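# Coil the rope between two drawn circles

## Task

Lay the entire rope in a coil in the ring-shaped area between the two circles marked on the board, with every loop wound in the same direction.

## Robot and tools

Robot: two arms, left_arm and right_arm, each carrying a parallel gripper. In the scene frame the origin sits level with the table top, midway between the nominal bases; +z is up, +x points out over the table, and left_arm is on the +y side (image left/right do not follow these names). Calibrated bases: left_arm at (+0.033, +0.557, +0.008) m, quat_wxyz (+1.000, 0, 0, +0.027); right_arm at (-0.062, -0.494, +0.008) m, quat_wxyz (+1.000, 0, 0, +0.014). Hand poses, velocities, targets and wrist-camera poses are reported in each arm's own base frame; fixed cameras and the table use the scene frame. Offsets are taken along the current Hand target's own axes. The fingers point along the gripper's +z and open and close along its y; end_effector_position is the point between the closed pads, with fingertips about 19 mm beyond it when closed and 6 mm when fully open. A block juts about 10 cm toward the gripper's +x.

The 18-number row (used by execute_actions and move): all numbers lie in [-1, 1]. First nine are left_arm: dx, dy, dz, rx, ry, rz, then left_gripper position, force_limit, speed; the next nine are the same for right_arm and right_gripper. Always send all 18 even if one arm stays put. dx..rz are an offset, not a pose, counted from that arm's Hand target as it stood when the action or move began; 1.0 equals 0.6 m or 180 degrees, and rx, ry, rz form a single rotation vector. Sending the same offset again moves further. Six zeros re-request the current Hand target. Gripper position: +1 fully open (85 mm), about -0.8 where pads meet, -1 closes until blocked. force_limit and speed set grip strength and closing rate (about 20 mm/s at -1, 85 at 0, 150 at +1); both start at +1. To leave a gripper unchanged, resend its last three numbers, since 0 is itself a command. New force_limit or speed only apply after a position change of 0.01 or more.

execute_actions: actions is a list of actions; each action is a table of up to 15 rows, one per 1/30 s step, and a short table repeats its last row to fill 15 steps. Every row counts from the action's starting Hand target, not the prior row. cameras picks images by name, ["all"] for all, [] for none; default is all only when actions is empty. An empty actions list returns state plus images.

move: target is one 18-number row, or up to 15 rows, each an offset from the same starting Hand targets. speed is top path speed in m/s, 0.002 to 3.2 (default 0.25; rotation capped at twice that in rad/s), one value or one per target. blend (m) rounds corners between listed targets; 0 stops at each. blocking=false returns after about 0.5 s while motion continues. Paths are straight, end together, take at least 0.5 s and are cut at 10 s. They do not avoid obstacles or the other arm. Gripper settings of the first target are sent at the start; later ones are applied on arrival once everything is still. The result adds a move: line saying how it ended (done, off_target, moving, held, fault) and which limits acted (limits=paced: pose clipped; limits=held: steps withheld). Keep paths away from an arm's own base, which can flip its shoulder posture.

wait: seconds from 0 to 10; arms hold their last command and a running move continues. stop: brakes a running move; fingers keep moving. zoom_image: camera (cam_high, cam_low, cam_board, cam_left_wrist, cam_right_wrist) and region [x0, y0, x1, y1] in pixels, at most 504 by 504, of the latest image. finished_scene: scene is the current scene's number; irreversible.

Results: end_effector_position in metres, end_effector_quat_wxyz, velocities in m/s and rad/s, all in the arm's base frame. Hand target is the last commanded pose after clipping; the gripper may rest short of it, and the next command, even zeros, asks for it again. Orientation commands are clipped to within 32 degrees of the measured one per step. object_status: 0 moving, 1 blocked while opening, 2 blocked while closing (a real grip), 3 at requested position or pads met. position_measured is in counts: 3 fully open, 78 about 60 mm, 130 about 40 mm, 180 about 20 mm, 230 pads touching. Joint velocities may read "within noise". Joint torques include arm weight and have offsets. Execute_actions results also list positions at some steps.

Hazards: arms are stiff; commanding even slightly past a firm contact can trigger a fault. A contact torque at a joint's limit (310, 310, 141, 52.6, 52.6, 52.6 N m from shoulder pan to wrist 3) or a net outside force near 150 N stops that arm for 10 s; after such a stop, release any grip holding it. Pushing, pulling, twisting or hard gripping of things still resting on something strains the gripper. Collisions or squeezes between the two arms can fail the task; a clearance check blocks some close approaches but not finger motion. Do not drop the rope, release it while it moves, or let anything leave the table. Long holds, stretched reach or pushing at unreachable poses heat motors: MOTOR HOT appears at 70 °C, and at 85 °C the arm brakes for 30 to 60 s or more. External nudges may occasionally disturb loose objects.

Each tool is called after ">>>" as name(argument=value, ...) on one line, values as JSON.

## Session

I'll start by looking at the scene.

>>> execute_actions(actions=[])

Scene clock: 0.00 s.
left_arm: end_effector_position=(+0.0115, -0.3970, +0.1345) position_measured=3 object_status=3 end_effector_quat_wxyz=(+0.222, +0.871, +0.014, +0.437) | right_arm: end_effector_position=(+0.1529, +0.5281, +0.3734) position_measured=3 object_status=3 end_effector_quat_wxyz=(-0.381, +0.370, +0.832, -0.156)
Joint positions: left_arm=[0.445 -1.827 2.666 -1.612 -0.838 0.093] | right_arm=[3.823 -1.61 1.919 -1.169 -1.058 1.325]
Joint velocities: within noise
Joint torques (N m): no reading
Hand target: left_arm +0.0115, -0.3970, +0.1345; +0.222, +0.871, +0.014, +0.437 | right_arm +0.1529, +0.5281, +0.3734; -0.381, +0.370, +0.832, -0.156
Tool commands: left_gripper/position=+1.0 left_gripper/force_limit=+1.0 left_gripper/speed=+1.0 right_gripper/position=+1.0 right_gripper/force_limit=+1.0 right_gripper/speed=+1.0

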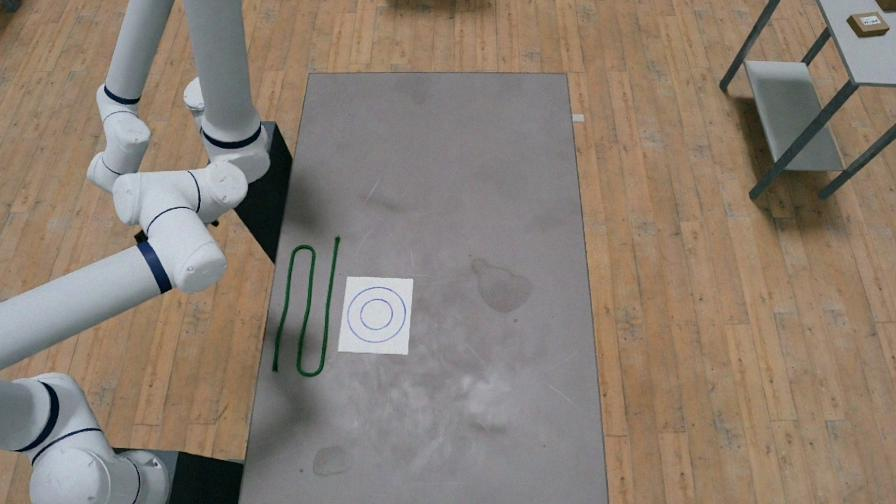

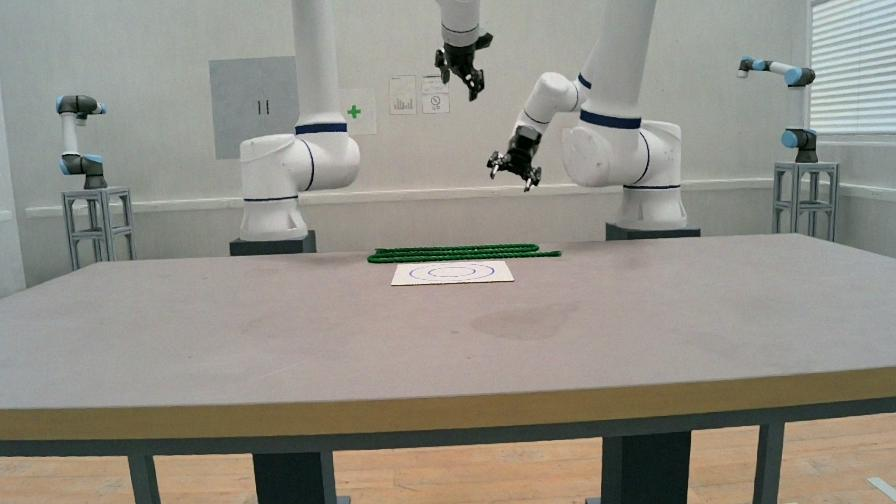

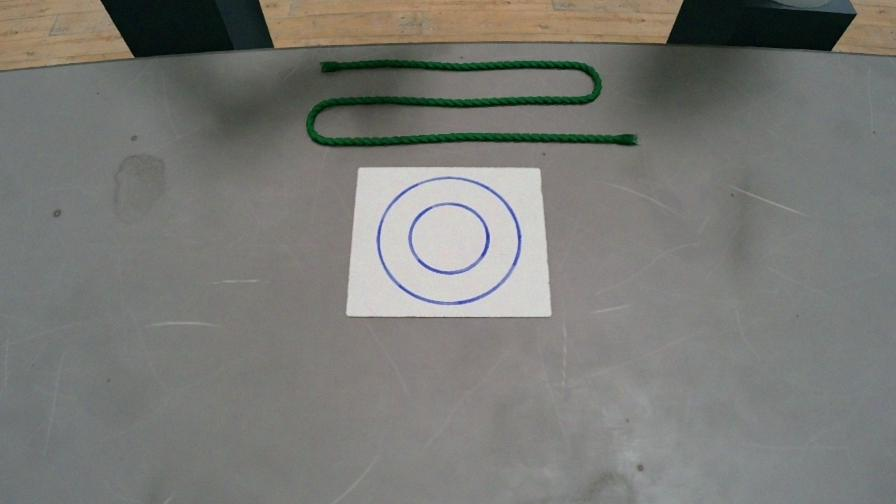

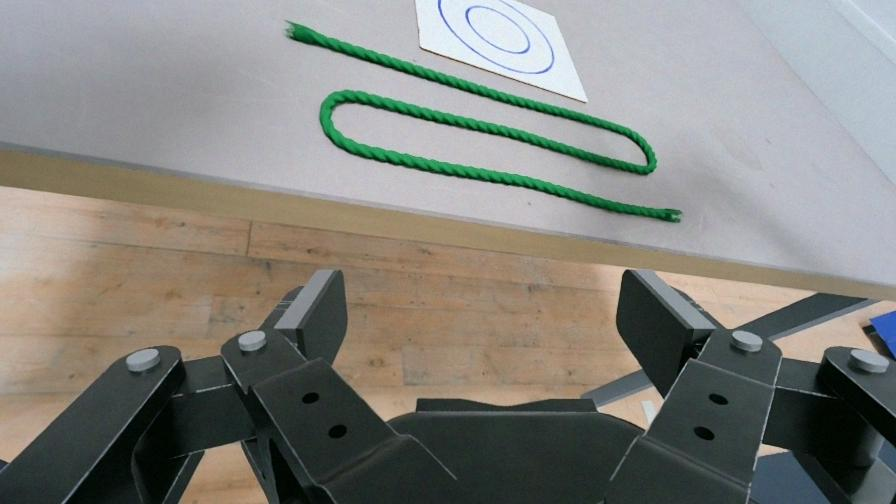

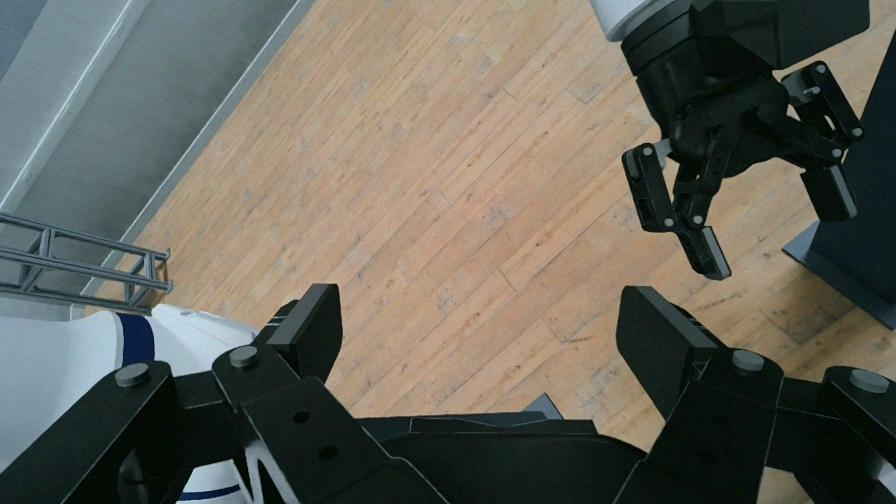

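>>> zoom_image(camera="cam_board", region=[280, 40, 680, 265])

>>> zoom_image(camera="cam_board", region=[330, 150, 570, 330])

Scaled by 1.260.

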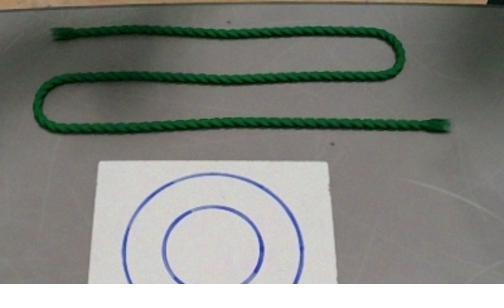

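Scaled by 2.100.

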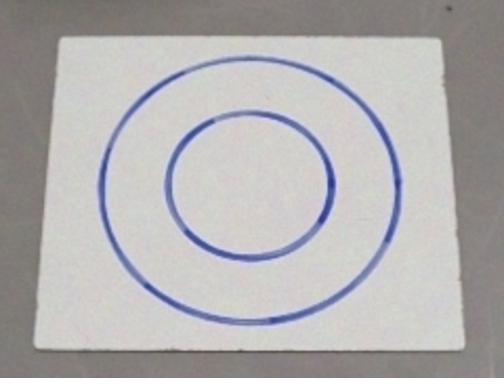

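>>> move(target=[0.4324,-0.1018,0.3405,0.3353,-0.1195,-0.4275,1,0,0,0,0,0,0,0,0,1,0,0], speed=0.3, cameras=["cam_high","cam_board","cam_left_wrist"])

Scene clock: 346.60 s.
left_arm: end_effector_position=(+0.3389, -0.3621, +0.2003) position_measured=3 object_status=3 end_effector_quat_wxyz=(+0.000, +0.726, +0.688, +0.000) | right_arm: end_effector_position=(+0.1529, +0.5281, +0.3734) position_measured=3 object_status=3 end_effector_quat_wxyz=(-0.381, +0.370, +0.832, -0.156)
Joint positions: left_arm=[1.957 -1.784 2.371 -2.157 -1.571 0.441] | right_arm=[3.823 -1.61 1.919 -1.169 -1.058 1.325]
Joint torques (N m): left_arm=[3.85 -9.76 -51.81 -1.93 -2.08 2.02] | right_arm=[2.4 -68.52 -42 -1.6 1.78 0.46]
Hand target: left_arm +0.3389, -0.3621, +0.2003; +0.000, +0.726, +0.688, +0.000 | right_arm +0.1529, +0.5281, +0.3734; -0.381, +0.370, +0.832, -0.156
Off the commanded pose: left_arm 0.000 m, 0 deg | right_arm 0.000 m, 0 deg.
move: done
camera_calibration:
cam_left_wrist: T_world_to_cam=[[0.998478, -0.0529016, -0.0155773, -0.346328], [-0.0434049, -0.928114, 0.369758, -0.377477], [-0.0340183, -0.368519, -0.928998, 0.195166], [0, 0, 0, 1]] pos_world=[0.336056, -0.296741, 0.315489]
Images, in order (width x height): cam_high 896x504, cam_board 896x504, cam_left_wrist 896x504.

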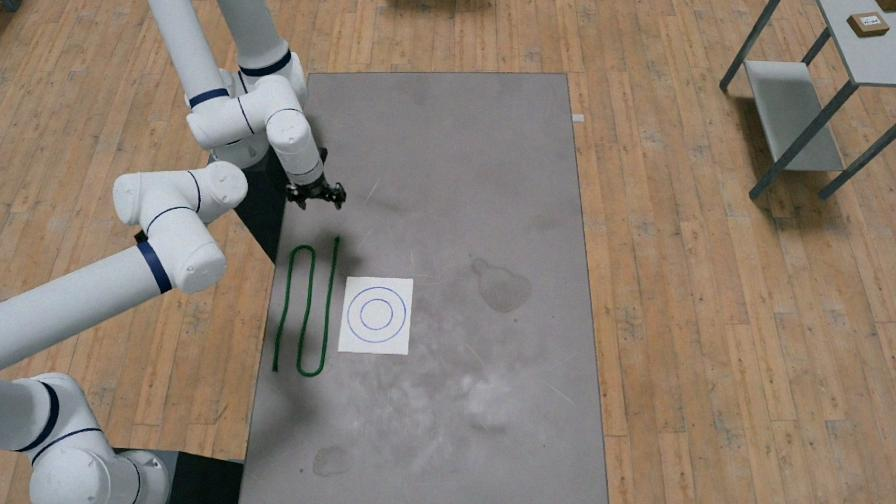

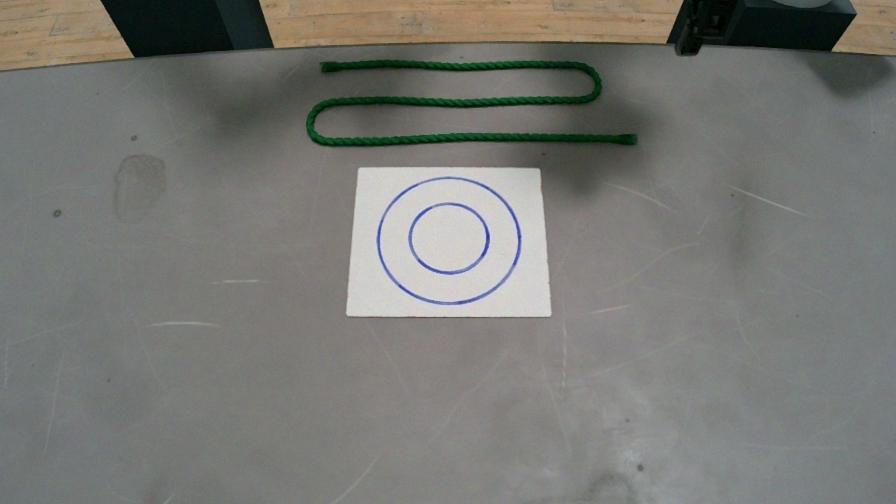

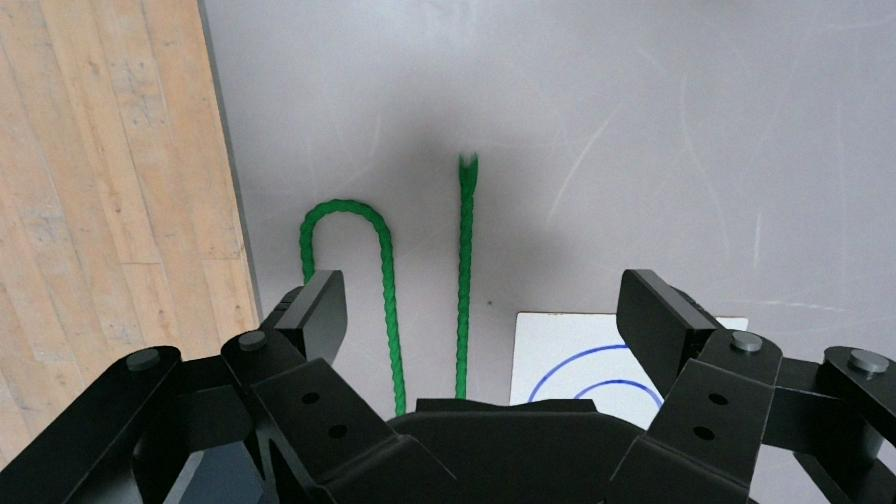

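>>> move(target=[-0.01,0.0033,0.2839,0,0,0,-0.05,-1,-0.5,0,0,0,0,0,0,1,0,0], speed=0.2, cameras=["cam_low","cam_board","cam_left_wrist"])

Scene clock: 377.60 s.
left_arm: end_effector_position=(+0.3406, -0.3681, +0.0300) position_measured=135 object_status=3 end_effector_quat_wxyz=(+0.000, +0.726, +0.688, +0.000) | right_arm: end_effector_position=(+0.1529, +0.5281, +0.3734) position_measured=3 object_status=3 end_effector_quat_wxyz=(-0.381, +0.370, +0.832, -0.156)
Joint positions: left_arm=[1.956 -1.459 2.512 -2.624 -1.571 0.439] | right_arm=[3.823 -1.61 1.919 -1.169 -1.058 1.325]
Joint torques (N m): left_arm=[8.65 -24.28 -20.15 -9.9 -1.25 1.89] | right_arm=[2.76 -72.64 -42.7 -1.47 2.05 0.9]
Hand target: left_arm +0.3406, -0.3681, +0.0300; +0.000, +0.726, +0.688, +0.000 | right_arm +0.1529, +0.5281, +0.3734; -0.381, +0.370, +0.832, -0.156
Off the commanded pose: left_arm 0.000 m, 0 deg | right_arm 0.000 m, 0 deg.
move: done
camera_calibration:
cam_left_wrist: T_world_to_cam=[[0.998484, -0.052749, -0.0157365, -0.350928], [-0.0432011, -0.928088, 0.369846, -0.320076], [-0.0341139, -0.368606, -0.92896, 0.0348041], [0, 0, 0, 1]] pos_world=[0.337756, -0.302741, 0.145188]
Images, in order (width x height): cam_low 896x504, cam_board 896x504, cam_left_wrist 896x504.

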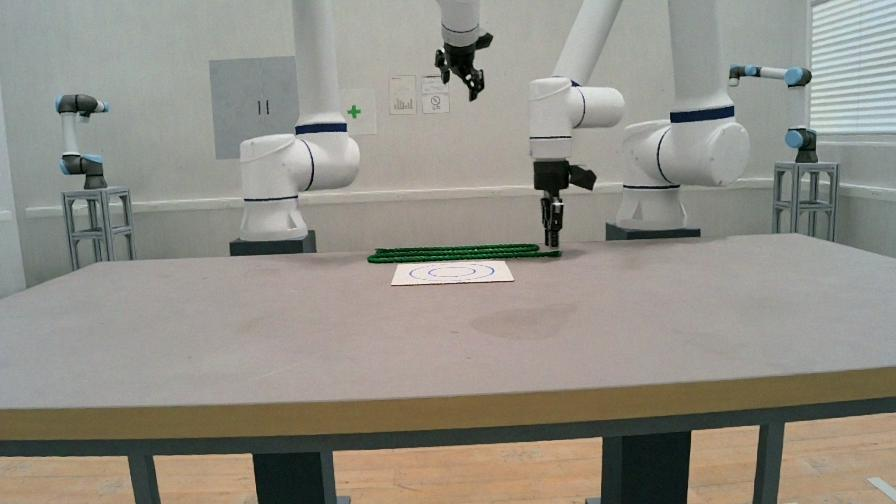

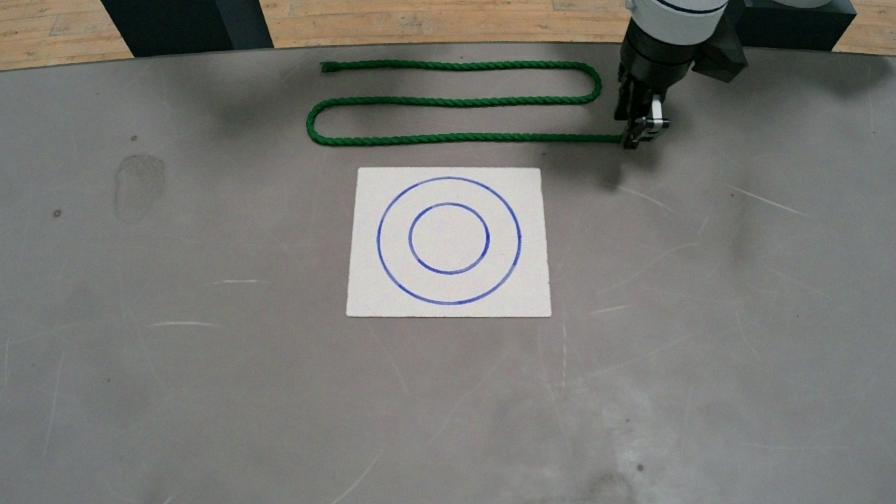

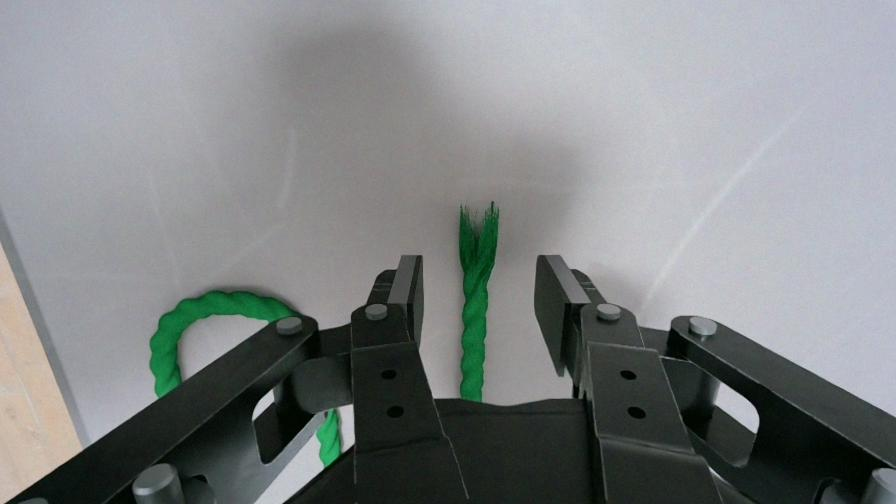

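>>> move(target=[-0.02,-0.001,0.018,0,0,0,-0.4,-1,-0.5,0,0,0,0,0,0,1,0,0], speed=0.1, cameras=["cam_board","cam_left_wrist"])

>>> zoom_image(camera="cam_board", region=[570, 90, 710, 170])

Scene clock: 401.97 s.
left_arm: end_effector_position=(+0.3393, -0.3800, +0.0192) position_measured=179 object_status=3 end_effector_quat_wxyz=(+0.000, +0.726, +0.688, +0.000) | right_arm: end_effector_position=(+0.1529, +0.5281, +0.3734) position_measured=3 object_status=3 end_effector_quat_wxyz=(-0.381, +0.370, +0.832, -0.156)
Joint positions: left_arm=[1.944 -1.421 2.503 -2.652 -1.571 0.427] | right_arm=[3.823 -1.61 1.919 -1.169 -1.058 1.325]
Joint torques (N m): left_arm=[-12.07 -26.55 -33.14 -10.36 -1.42 -0.73] | right_arm=[3.8 -70.43 -41.91 -1.76 1.96 1.13]
Hand target: left_arm +0.3393, -0.3800, +0.0192; +0.000, +0.726, +0.688, +0.000 | right_arm +0.1529, +0.5281, +0.3734; -0.381, +0.370, +0.832, -0.156
Off the commanded pose: left_arm 0.000 m, 0 deg | right_arm 0.000 m, 0 deg.
move: done
camera_calibration:
cam_left_wrist: T_world_to_cam=[[0.998488, -0.0526558, -0.015772, -0.350494], [-0.0431015, -0.928093, 0.369845, -0.327212], [-0.0341123, -0.368606, -0.92896, 0.0203433], [0, 0, 0, 1]] pos_world=[0.336555, -0.31464, 0.134388]
Images, in order (width x height): cam_board 896x504, cam_left_wrist 896x504.

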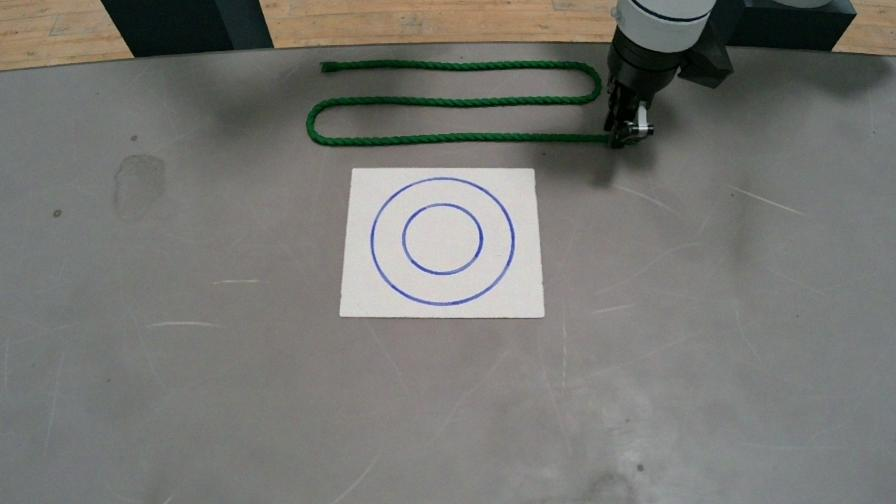

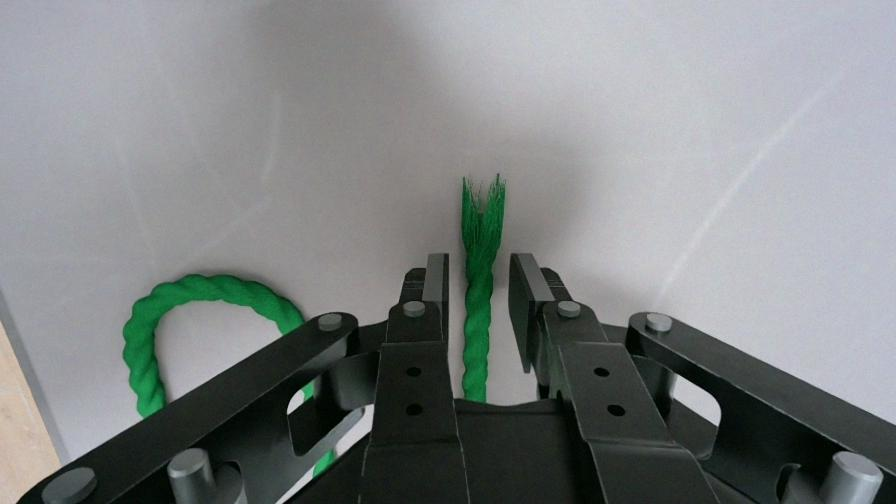

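Scaled by 3.600.

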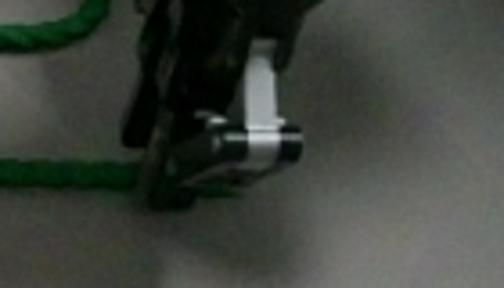

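>>> zoom_image(camera="cam_left_wrist", region=[100, 150, 540, 410])

>>> zoom_image(camera="cam_board", region=[540, 40, 680, 160])

Scaled by 1.145.

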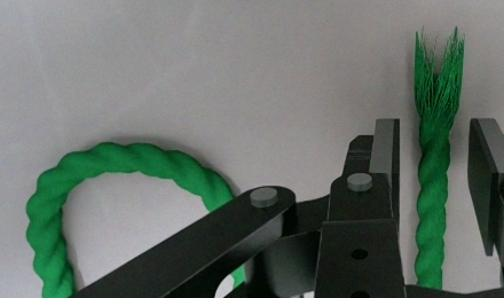

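Scaled by 3.600.

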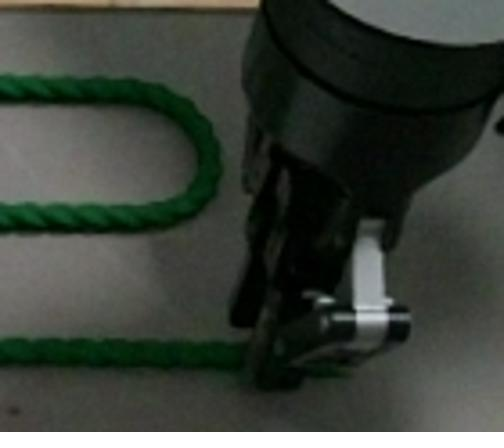

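>>> move(target=[0,-0.0007,0.0083,0,0,0,-0.4,-1,-0.5,0,0,0,0,0,0,1,0,0], speed=0.02, cameras=["cam_board","cam_left_wrist"])

>>> zoom_image(camera="cam_left_wrist", region=[360, 150, 610, 410])

Scene clock: 481.27 s.
left_arm: end_effector_position=(+0.3389, -0.3800, +0.0142) position_measured=179 object_status=3 end_effector_quat_wxyz=(+0.000, +0.726, +0.688, +0.000) | right_arm: end_effector_position=(+0.1529, +0.5281, +0.3734) position_measured=3 object_status=3 end_effector_quat_wxyz=(-0.381, +0.370, +0.832, -0.156)
Joint positions: left_arm=[1.943 -1.41 2.506 -2.667 -1.571 0.426] | right_arm=[3.823 -1.61 1.919 -1.169 -1.058 1.325]
Joint torques (N m): left_arm=[-10.59 -24.75 -19.22 -10.27 0.64 -0.75] | right_arm=[1.01 -71.03 -41.73 -1.39 1.8 1.27]
Hand target: left_arm +0.3389, -0.3800, +0.0142; +0.000, +0.726, +0.688, +0.000 | right_arm +0.1529, +0.5281, +0.3734; -0.381, +0.370, +0.832, -0.156
Off the commanded pose: left_arm 0.000 m, 0 deg | right_arm 0.000 m, 0 deg.
move: done
camera_calibration:
cam_left_wrist: T_world_to_cam=[[0.998484, -0.052749, -0.0157365, -0.35021], [-0.0432011, -0.928088, 0.369846, -0.325475], [-0.0341139, -0.368606, -0.92896, 0.0157416], [0, 0, 0, 1]] pos_world=[0.336156, -0.314741, 0.129488]
Images, in order (width x height): cam_board 896x504, cam_left_wrist 896x504.

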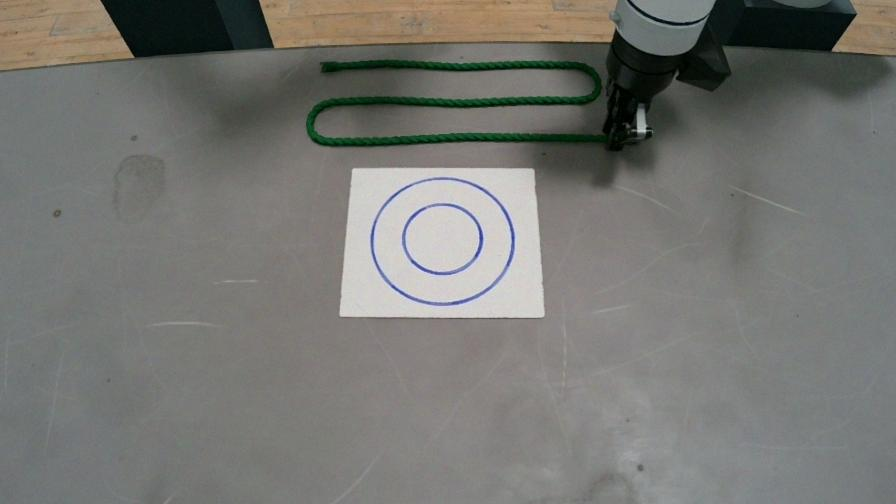

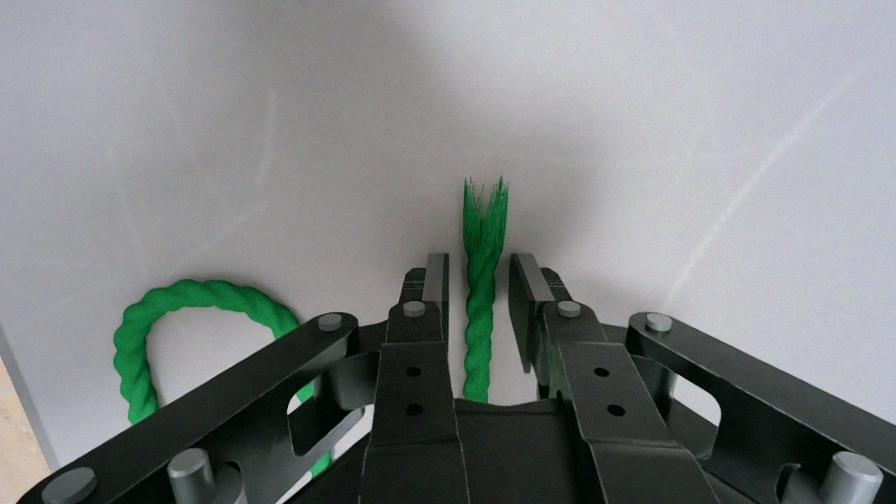

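Scaled by 1.938.

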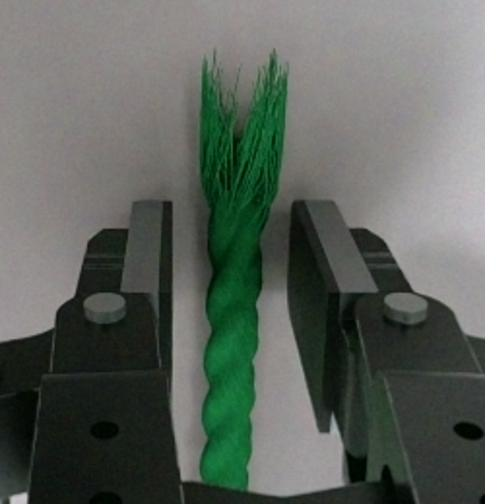

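>>> execute_actions(actions=[[[0,0,0,0,0,0,-1,-1,-1,0,0,0,0,0,0,1,0,0]],[[0,0,0,0,0,0,-1,-1,-1,0,0,0,0,0,0,1,0,0]]], cameras=["cam_board","cam_left_wrist"])

>>> zoom_image(camera="cam_left_wrist", region=[360, 150, 610, 410])

Scene clock: 523.80 s.
left_arm: end_effector_position=(+0.3389, -0.3800, +0.0142) position_measured=211 object_status=2 end_effector_quat_wxyz=(+0.000, +0.726, +0.688, +0.000) | right_arm: end_effector_position=(+0.1529, +0.5281, +0.3734) position_measured=3 object_status=3 end_effector_quat_wxyz=(-0.381, +0.370, +0.832, -0.156)
Joint positions: left_arm=[1.943 -1.409 2.506 -2.667 -1.571 0.426] | right_arm=[3.823 -1.61 1.919 -1.169 -1.058 1.325]
Joint torques (N m): left_arm=[-10.55 -25.82 -18.19 -10.33 0.31 -0.77] | right_arm=[3.38 -69.09 -42.04 -1.34 1.95 0.93]
Hand target: left_arm +0.3389, -0.3800, +0.0142; +0.000, +0.726, +0.688, +0.000 | right_arm +0.1529, +0.5281, +0.3734; -0.381, +0.370, +0.832, -0.156
Off the commanded pose: left_arm 0.000 m, 0 deg | right_arm 0.000 m, 0 deg.
Step readings (end_effector_position of left_arm | right_arm):
0: (+0.3389, -0.3800, +0.0142) | (+0.1529, +0.5281, +0.3734)
1: (+0.3389, -0.3800, +0.0142) | (+0.1529, +0.5281, +0.3734)
2: (+0.3389, -0.3800, +0.0142) | (+0.1529, +0.5281, +0.3734)
4: (+0.3389, -0.3800, +0.0142) | (+0.1529, +0.5281, +0.3734)
8: (+0.3389, -0.3800, +0.0142) | (+0.1529, +0.5281, +0.3734)
15: (+0.3389, -0.3800, +0.0142) | (+0.1529, +0.5281, +0.3734)
16: (+0.3389, -0.3800, +0.0142) | (+0.1529, +0.5281, +0.3734)
17: (+0.3389, -0.3800, +0.0142) | (+0.1529, +0.5281, +0.3734)
19: (+0.3389, -0.3800, +0.0142) | (+0.1529, +0.5281, +0.3734)
23: (+0.3389, -0.3800, +0.0142) | (+0.1529, +0.5281, +0.3734)
30: (+0.3389, -0.3800, +0.0142) | (+0.1529, +0.5281, +0.3734)
camera_calibration:
cam_left_wrist: T_world_to_cam=[[0.998484, -0.052749, -0.0157365, -0.350112], [-0.0432011, -0.928088, 0.369846, -0.325443], [-0.0341139, -0.368606, -0.92896, 0.0156453], [0, 0, 0, 1]] pos_world=[0.336056, -0.314741, 0.129388]
Images, in order (width x height): cam_board 896x504, cam_left_wrist 896x504.

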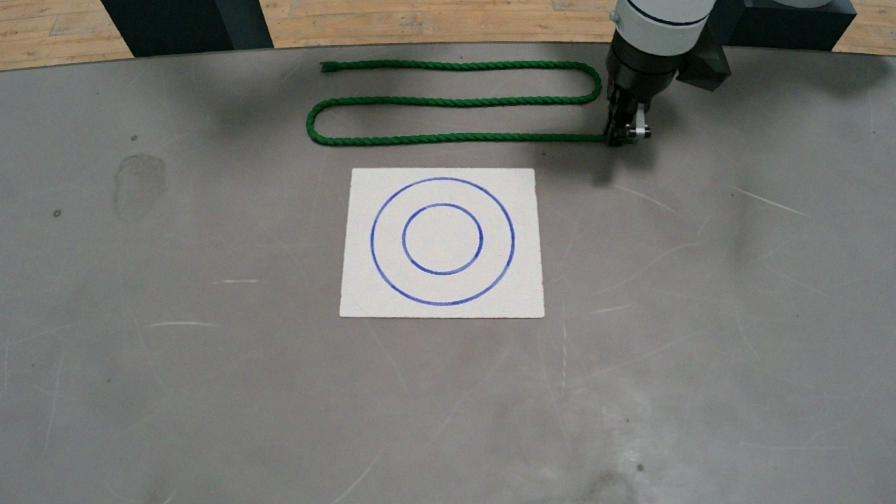

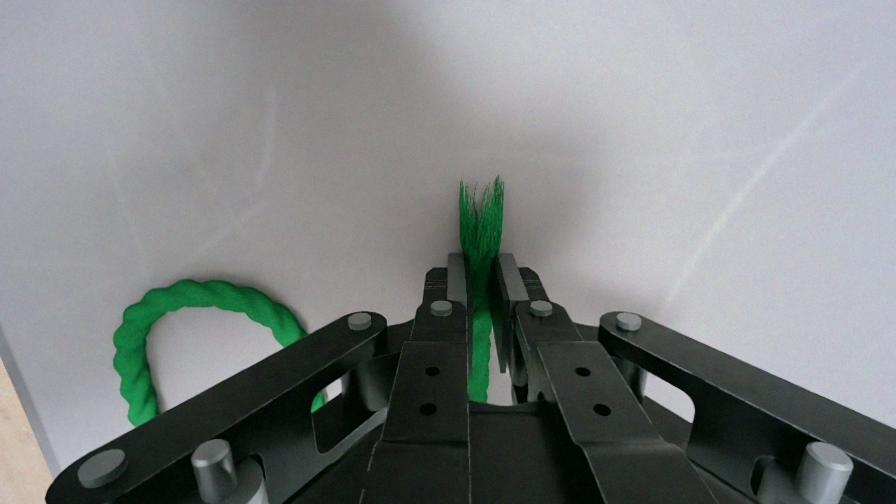

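Scaled by 1.938.

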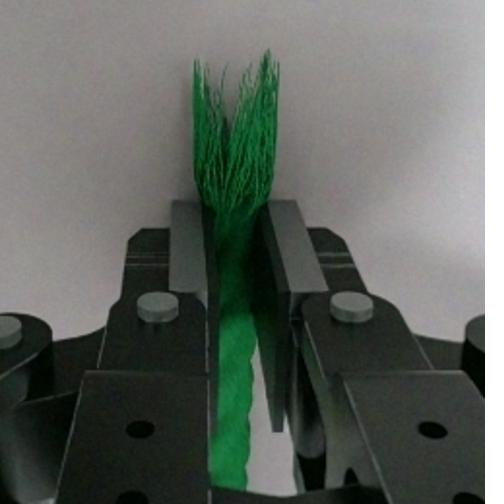

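>>> move(target=[[-0.1267,0,-0.13,0,0,0,-1,-1,-1,0,0,0,0,0,0,1,0,0],[-0.3767,-0.0033,-0.3967,0,0,0.2,-1,-1,-1,0,0,0,0,0,0,1,0,0],[-0.4933,-0.0283,-0.6633,0,0,0.5,-1,-1,-1,0,0,0,0,0,0,1,0,0],[-0.36,-0.0783,-0.9633,0,0,0.8333,-1,-1,-1,0,0,0,0,0,0,1,0,0]], speed=0.2, blend=0.04, cameras=["cam_high","cam_low","cam_board"])

Scene clock: 596.30 s.
left_arm: end_effector_position=(+0.3330, -0.4817, +0.1198) position_measured=211 object_status=2 end_effector_quat_wxyz=(+0.000, +0.763, +0.647, +0.000) | right_arm: end_effector_position=(+0.1529, +0.5281, +0.3734) position_measured=3 object_status=3 end_effector_quat_wxyz=(-0.381, +0.370, +0.832, -0.156)
Joint positions: left_arm=[1.868 -1.503 2.302 -2.371 -1.57 0.461] | right_arm=[3.823 -1.61 1.919 -1.169 -1.058 1.325]
Joint torques (N m): left_arm=[9.13 -29.8 -28.36 -9.98 0.33 -0.81] | right_arm=[3.74 -72.67 -42.01 -1.42 1.41 1.22]
Hand target: left_arm +0.3330, -0.4816, +0.1197; +0.000, +0.763, +0.647, +0.000 (not the last commanded pose) | right_arm +0.1529, +0.5281, +0.3734; -0.381, +0.370, +0.832, -0.156
Off the commanded pose: left_arm 0.488 m, 144 deg | right_arm 0.000 m, 0 deg.
move: held (left_arm; a check stopped the path); path passed 1 of 4 targets; limits=held
pose unreachable (left arm): on one or more control steps of this call, first in action 0 (counted from 0), this arm could not follow its commanded pose, so it was not sent that pose on those steps. It may still have moved: this result reports where it is.
cause: moving toward the commanded pose would bring a part of the arm too close to another arm (a part of this arm just beyond joint 3 (elbow) and the right arm's gripper, 14 mm apart when this arm was first held).
Images, in order (width x height): cam_high 896x504, cam_low 896x504, cam_board 896x504.

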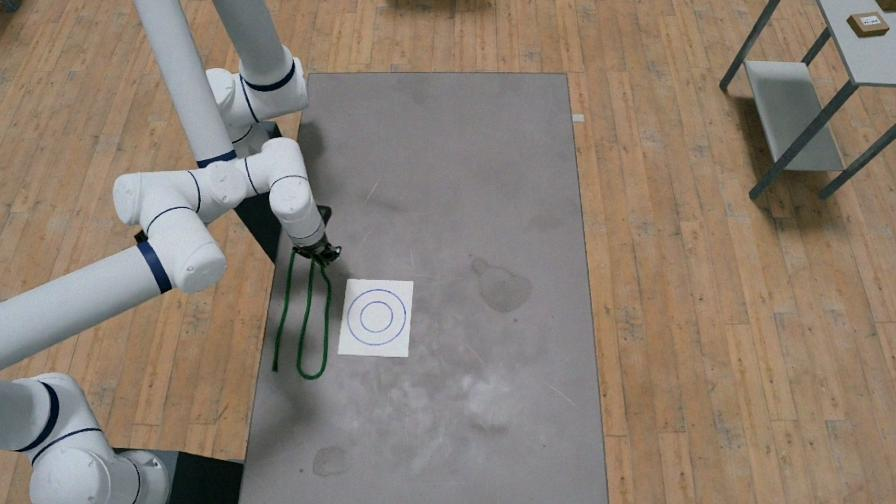

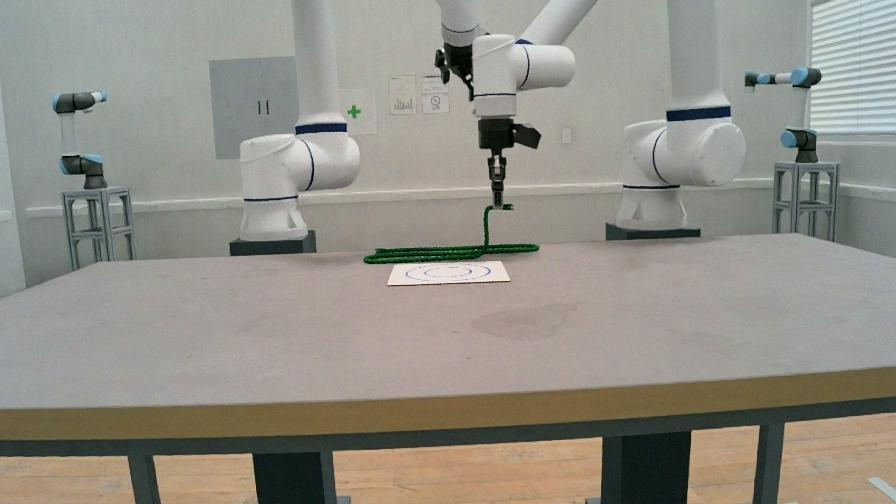

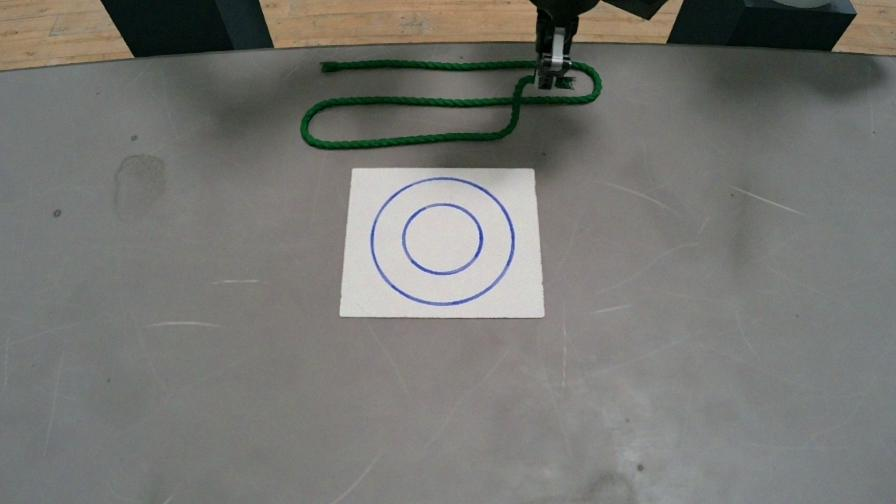

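>>> move(target=[0,0,0,0,0,0,-1,-1,-1,-0.9367,-0.4062,-0.5975,-0.2305,0.2407,0.2925,1,0,0], speed=0.25)

Scene clock: 646.90 s.
left_arm: end_effector_position=(+0.3330, -0.4816, +0.1197) position_measured=211 object_status=2 end_effector_quat_wxyz=(+0.000, +0.763, +0.647, +0.000) | right_arm: end_effector_position=(+0.5448, -0.0583, +0.4503) position_measured=3 object_status=3 end_effector_quat_wxyz=(-0.393, +0.818, +0.401, +0.125)
Joint positions: left_arm=[1.868 -1.503 2.302 -2.371 -1.571 0.461] | right_arm=[2.426 -1.643 1.811 -1.026 -1.06 1.32]
Joint torques (N m): left_arm=[8.85 -29.12 -30.57 -10.56 -0.71 -0.68] | right_arm=[-7.29 -43.21 -53.98 -5.1 5.47 4.82]
Hand target: left_arm +0.3330, -0.4816, +0.1197; +0.000, +0.763, +0.647, +0.000 | right_arm +0.5450, -0.0585, +0.4503; -0.393, +0.818, +0.401, +0.126
Off the commanded pose: left_arm 0.000 m, 0 deg | right_arm 0.000 m, 0 deg.
move: done

>>> move(target=[[-0.2059,0.0202,-0.2372,0,0,0.1,-1,-1,-1,0,0,0,0,0,0,1,0,0],[-0.3246,0.0081,-0.4872,0,0,0.35,-1,-1,-1,0,0,0,0,0,0,1,0,0],[-0.1975,-0.0562,-0.7872,0,0,0.6,-1,-1,-1,0,0,0,0,0,0,1,0,0],[-0.0843,-0.0938,-0.9872,0,0,0.7983,-1,-1,-1,0,0,0,0,0,0,1,0,0]], speed=0.2, blend=0.04, cameras=["cam_high","cam_low","cam_board"])

Scene clock: 667.40 s.
left_arm: end_effector_position=(+0.2689, -0.5219, +0.7120) position_measured=211 object_status=2 end_effector_quat_wxyz=(+0.000, +0.852, -0.523, +0.000) | right_arm: end_effector_position=(+0.5450, -0.0585, +0.4503) position_measured=3 object_status=3 end_effector_quat_wxyz=(-0.393, +0.818, +0.401, +0.126)
Joint positions: left_arm=[1.739 -1.73 1.392 -1.234 -1.57 2.84] | right_arm=[2.426 -1.642 1.811 -1.026 -1.06 1.32]
Joint torques (N m): left_arm=[9.85 -42.73 -56.88 -2.17 -1.67 2.57] | right_arm=[-7.11 -42.3 -53.62 -5.14 5.36 4.54]
Hand target: left_arm +0.2689, -0.5219, +0.7121; +0.000, +0.852, -0.523, +0.000 | right_arm +0.5450, -0.0585, +0.4503; -0.393, +0.818, +0.401, +0.126
Off the commanded pose: left_arm 0.000 m, 0 deg | right_arm 0.000 m, 0 deg.
move: done
Images, in order (width x height): cam_high 896x504, cam_low 896x504, cam_board 896x504.

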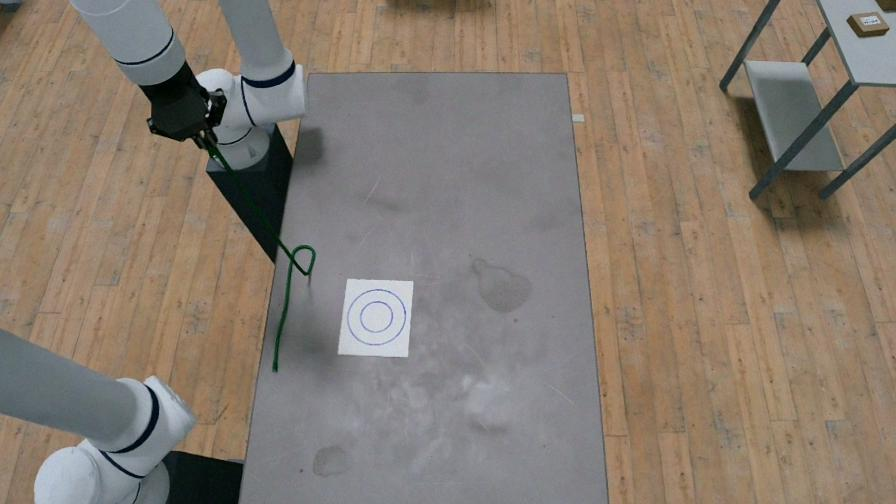

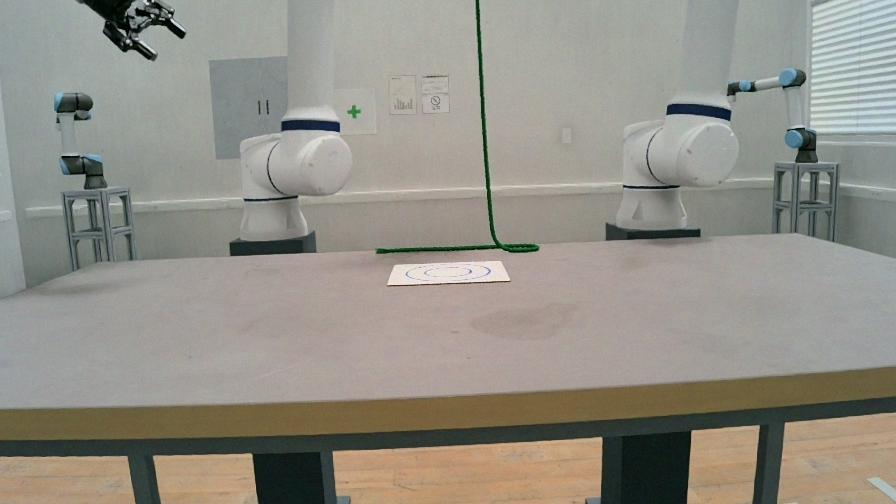

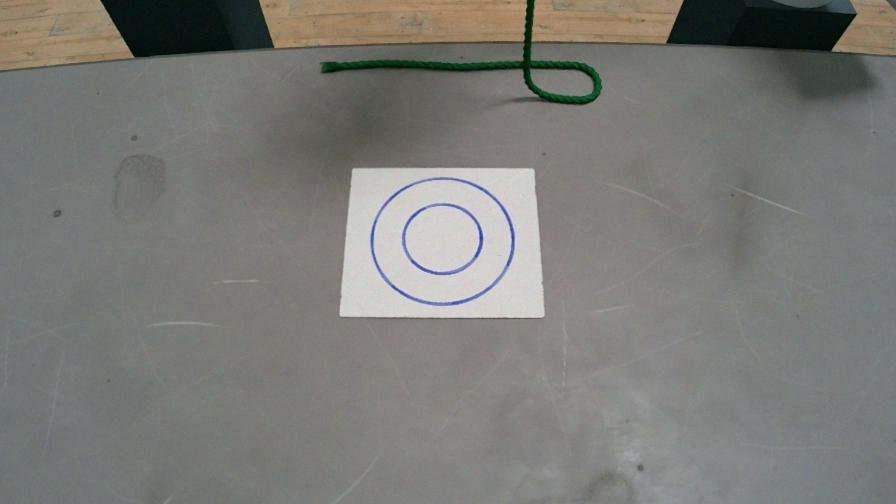

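>>> move(target=[[-0.0386,0.0349,-0.2667,0,0.1111,0,-1,-1,-1,0,0,0,0,0,0,1,0,0],[0.0313,0.1137,-0.5,0,0.2778,0,-1,-1,-1,0,0,0,0,0,0,1,0,0],[0.1715,0.2043,-0.7333,0,0.4444,0,-1,-1,-1,0,0,0,0,0,0,1,0,0],[0.2395,0.2532,-0.9,0,0.5,0,-1,-1,-1,0,0,0,0,0,0,1,0,0]], speed=[0.15,0.15,0.12,0.08], blend=0.03, cameras=["cam_high","cam_low","cam_board"])

Scene clock: 695.27 s.
left_arm: end_effector_position=(+0.1982, -0.7184, +1.2521) position_measured=211 object_status=2 end_effector_quat_wxyz=(+0.370, +0.602, -0.370, +0.603) | right_arm: end_effector_position=(+0.5450, -0.0585, +0.4503) position_measured=3 object_status=3 end_effector_quat_wxyz=(-0.393, +0.818, +0.401, +0.126)
Joint positions: left_arm=[1.342 -1.614 1.005 -2.534 -0.872 3.142] | right_arm=[2.426 -1.642 1.811 -1.026 -1.06 1.32]
Joint torques (N m): left_arm=[9.69 -26.99 -47.92 -7.98 -1.69 1.82] | right_arm=[-3.43 -43.04 -54.15 -4.67 4.92 4.31]
Hand target: left_arm +0.1982, -0.7184, +1.2522; +0.370, +0.602, -0.370, +0.603 | right_arm +0.5450, -0.0585, +0.4503; -0.393, +0.818, +0.401, +0.126
Off the commanded pose: left_arm 0.000 m, 0 deg | right_arm 0.000 m, 0 deg.
move: done
Images, in order (width x height): cam_high 896x504, cam_low 896x504, cam_board 896x504.

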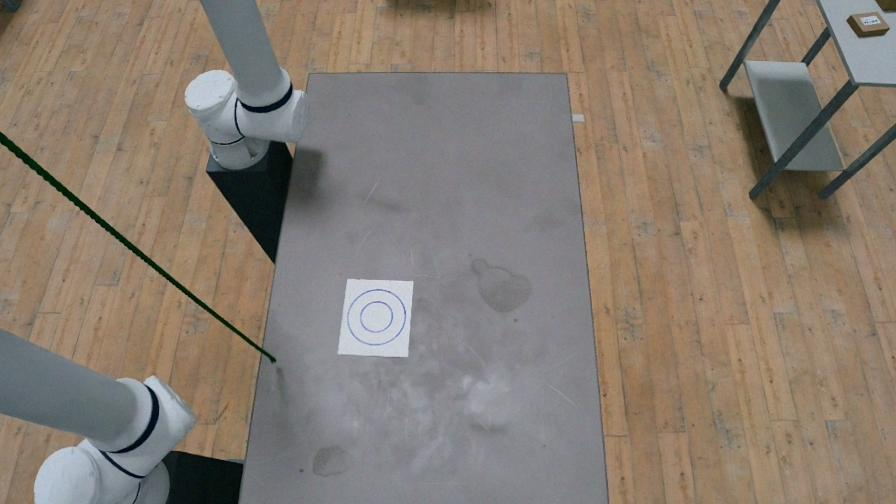

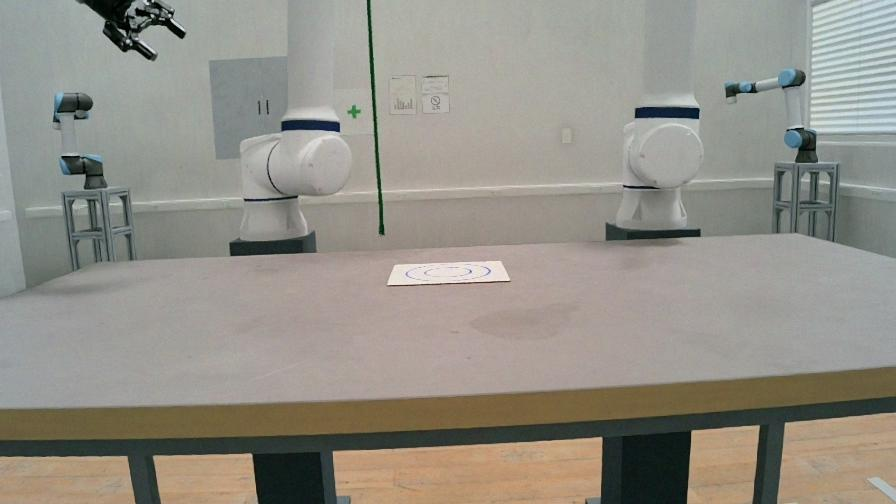

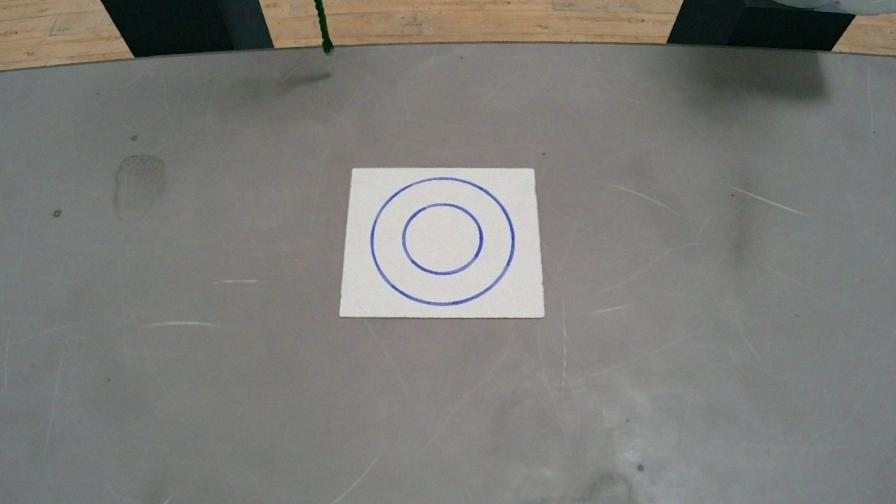

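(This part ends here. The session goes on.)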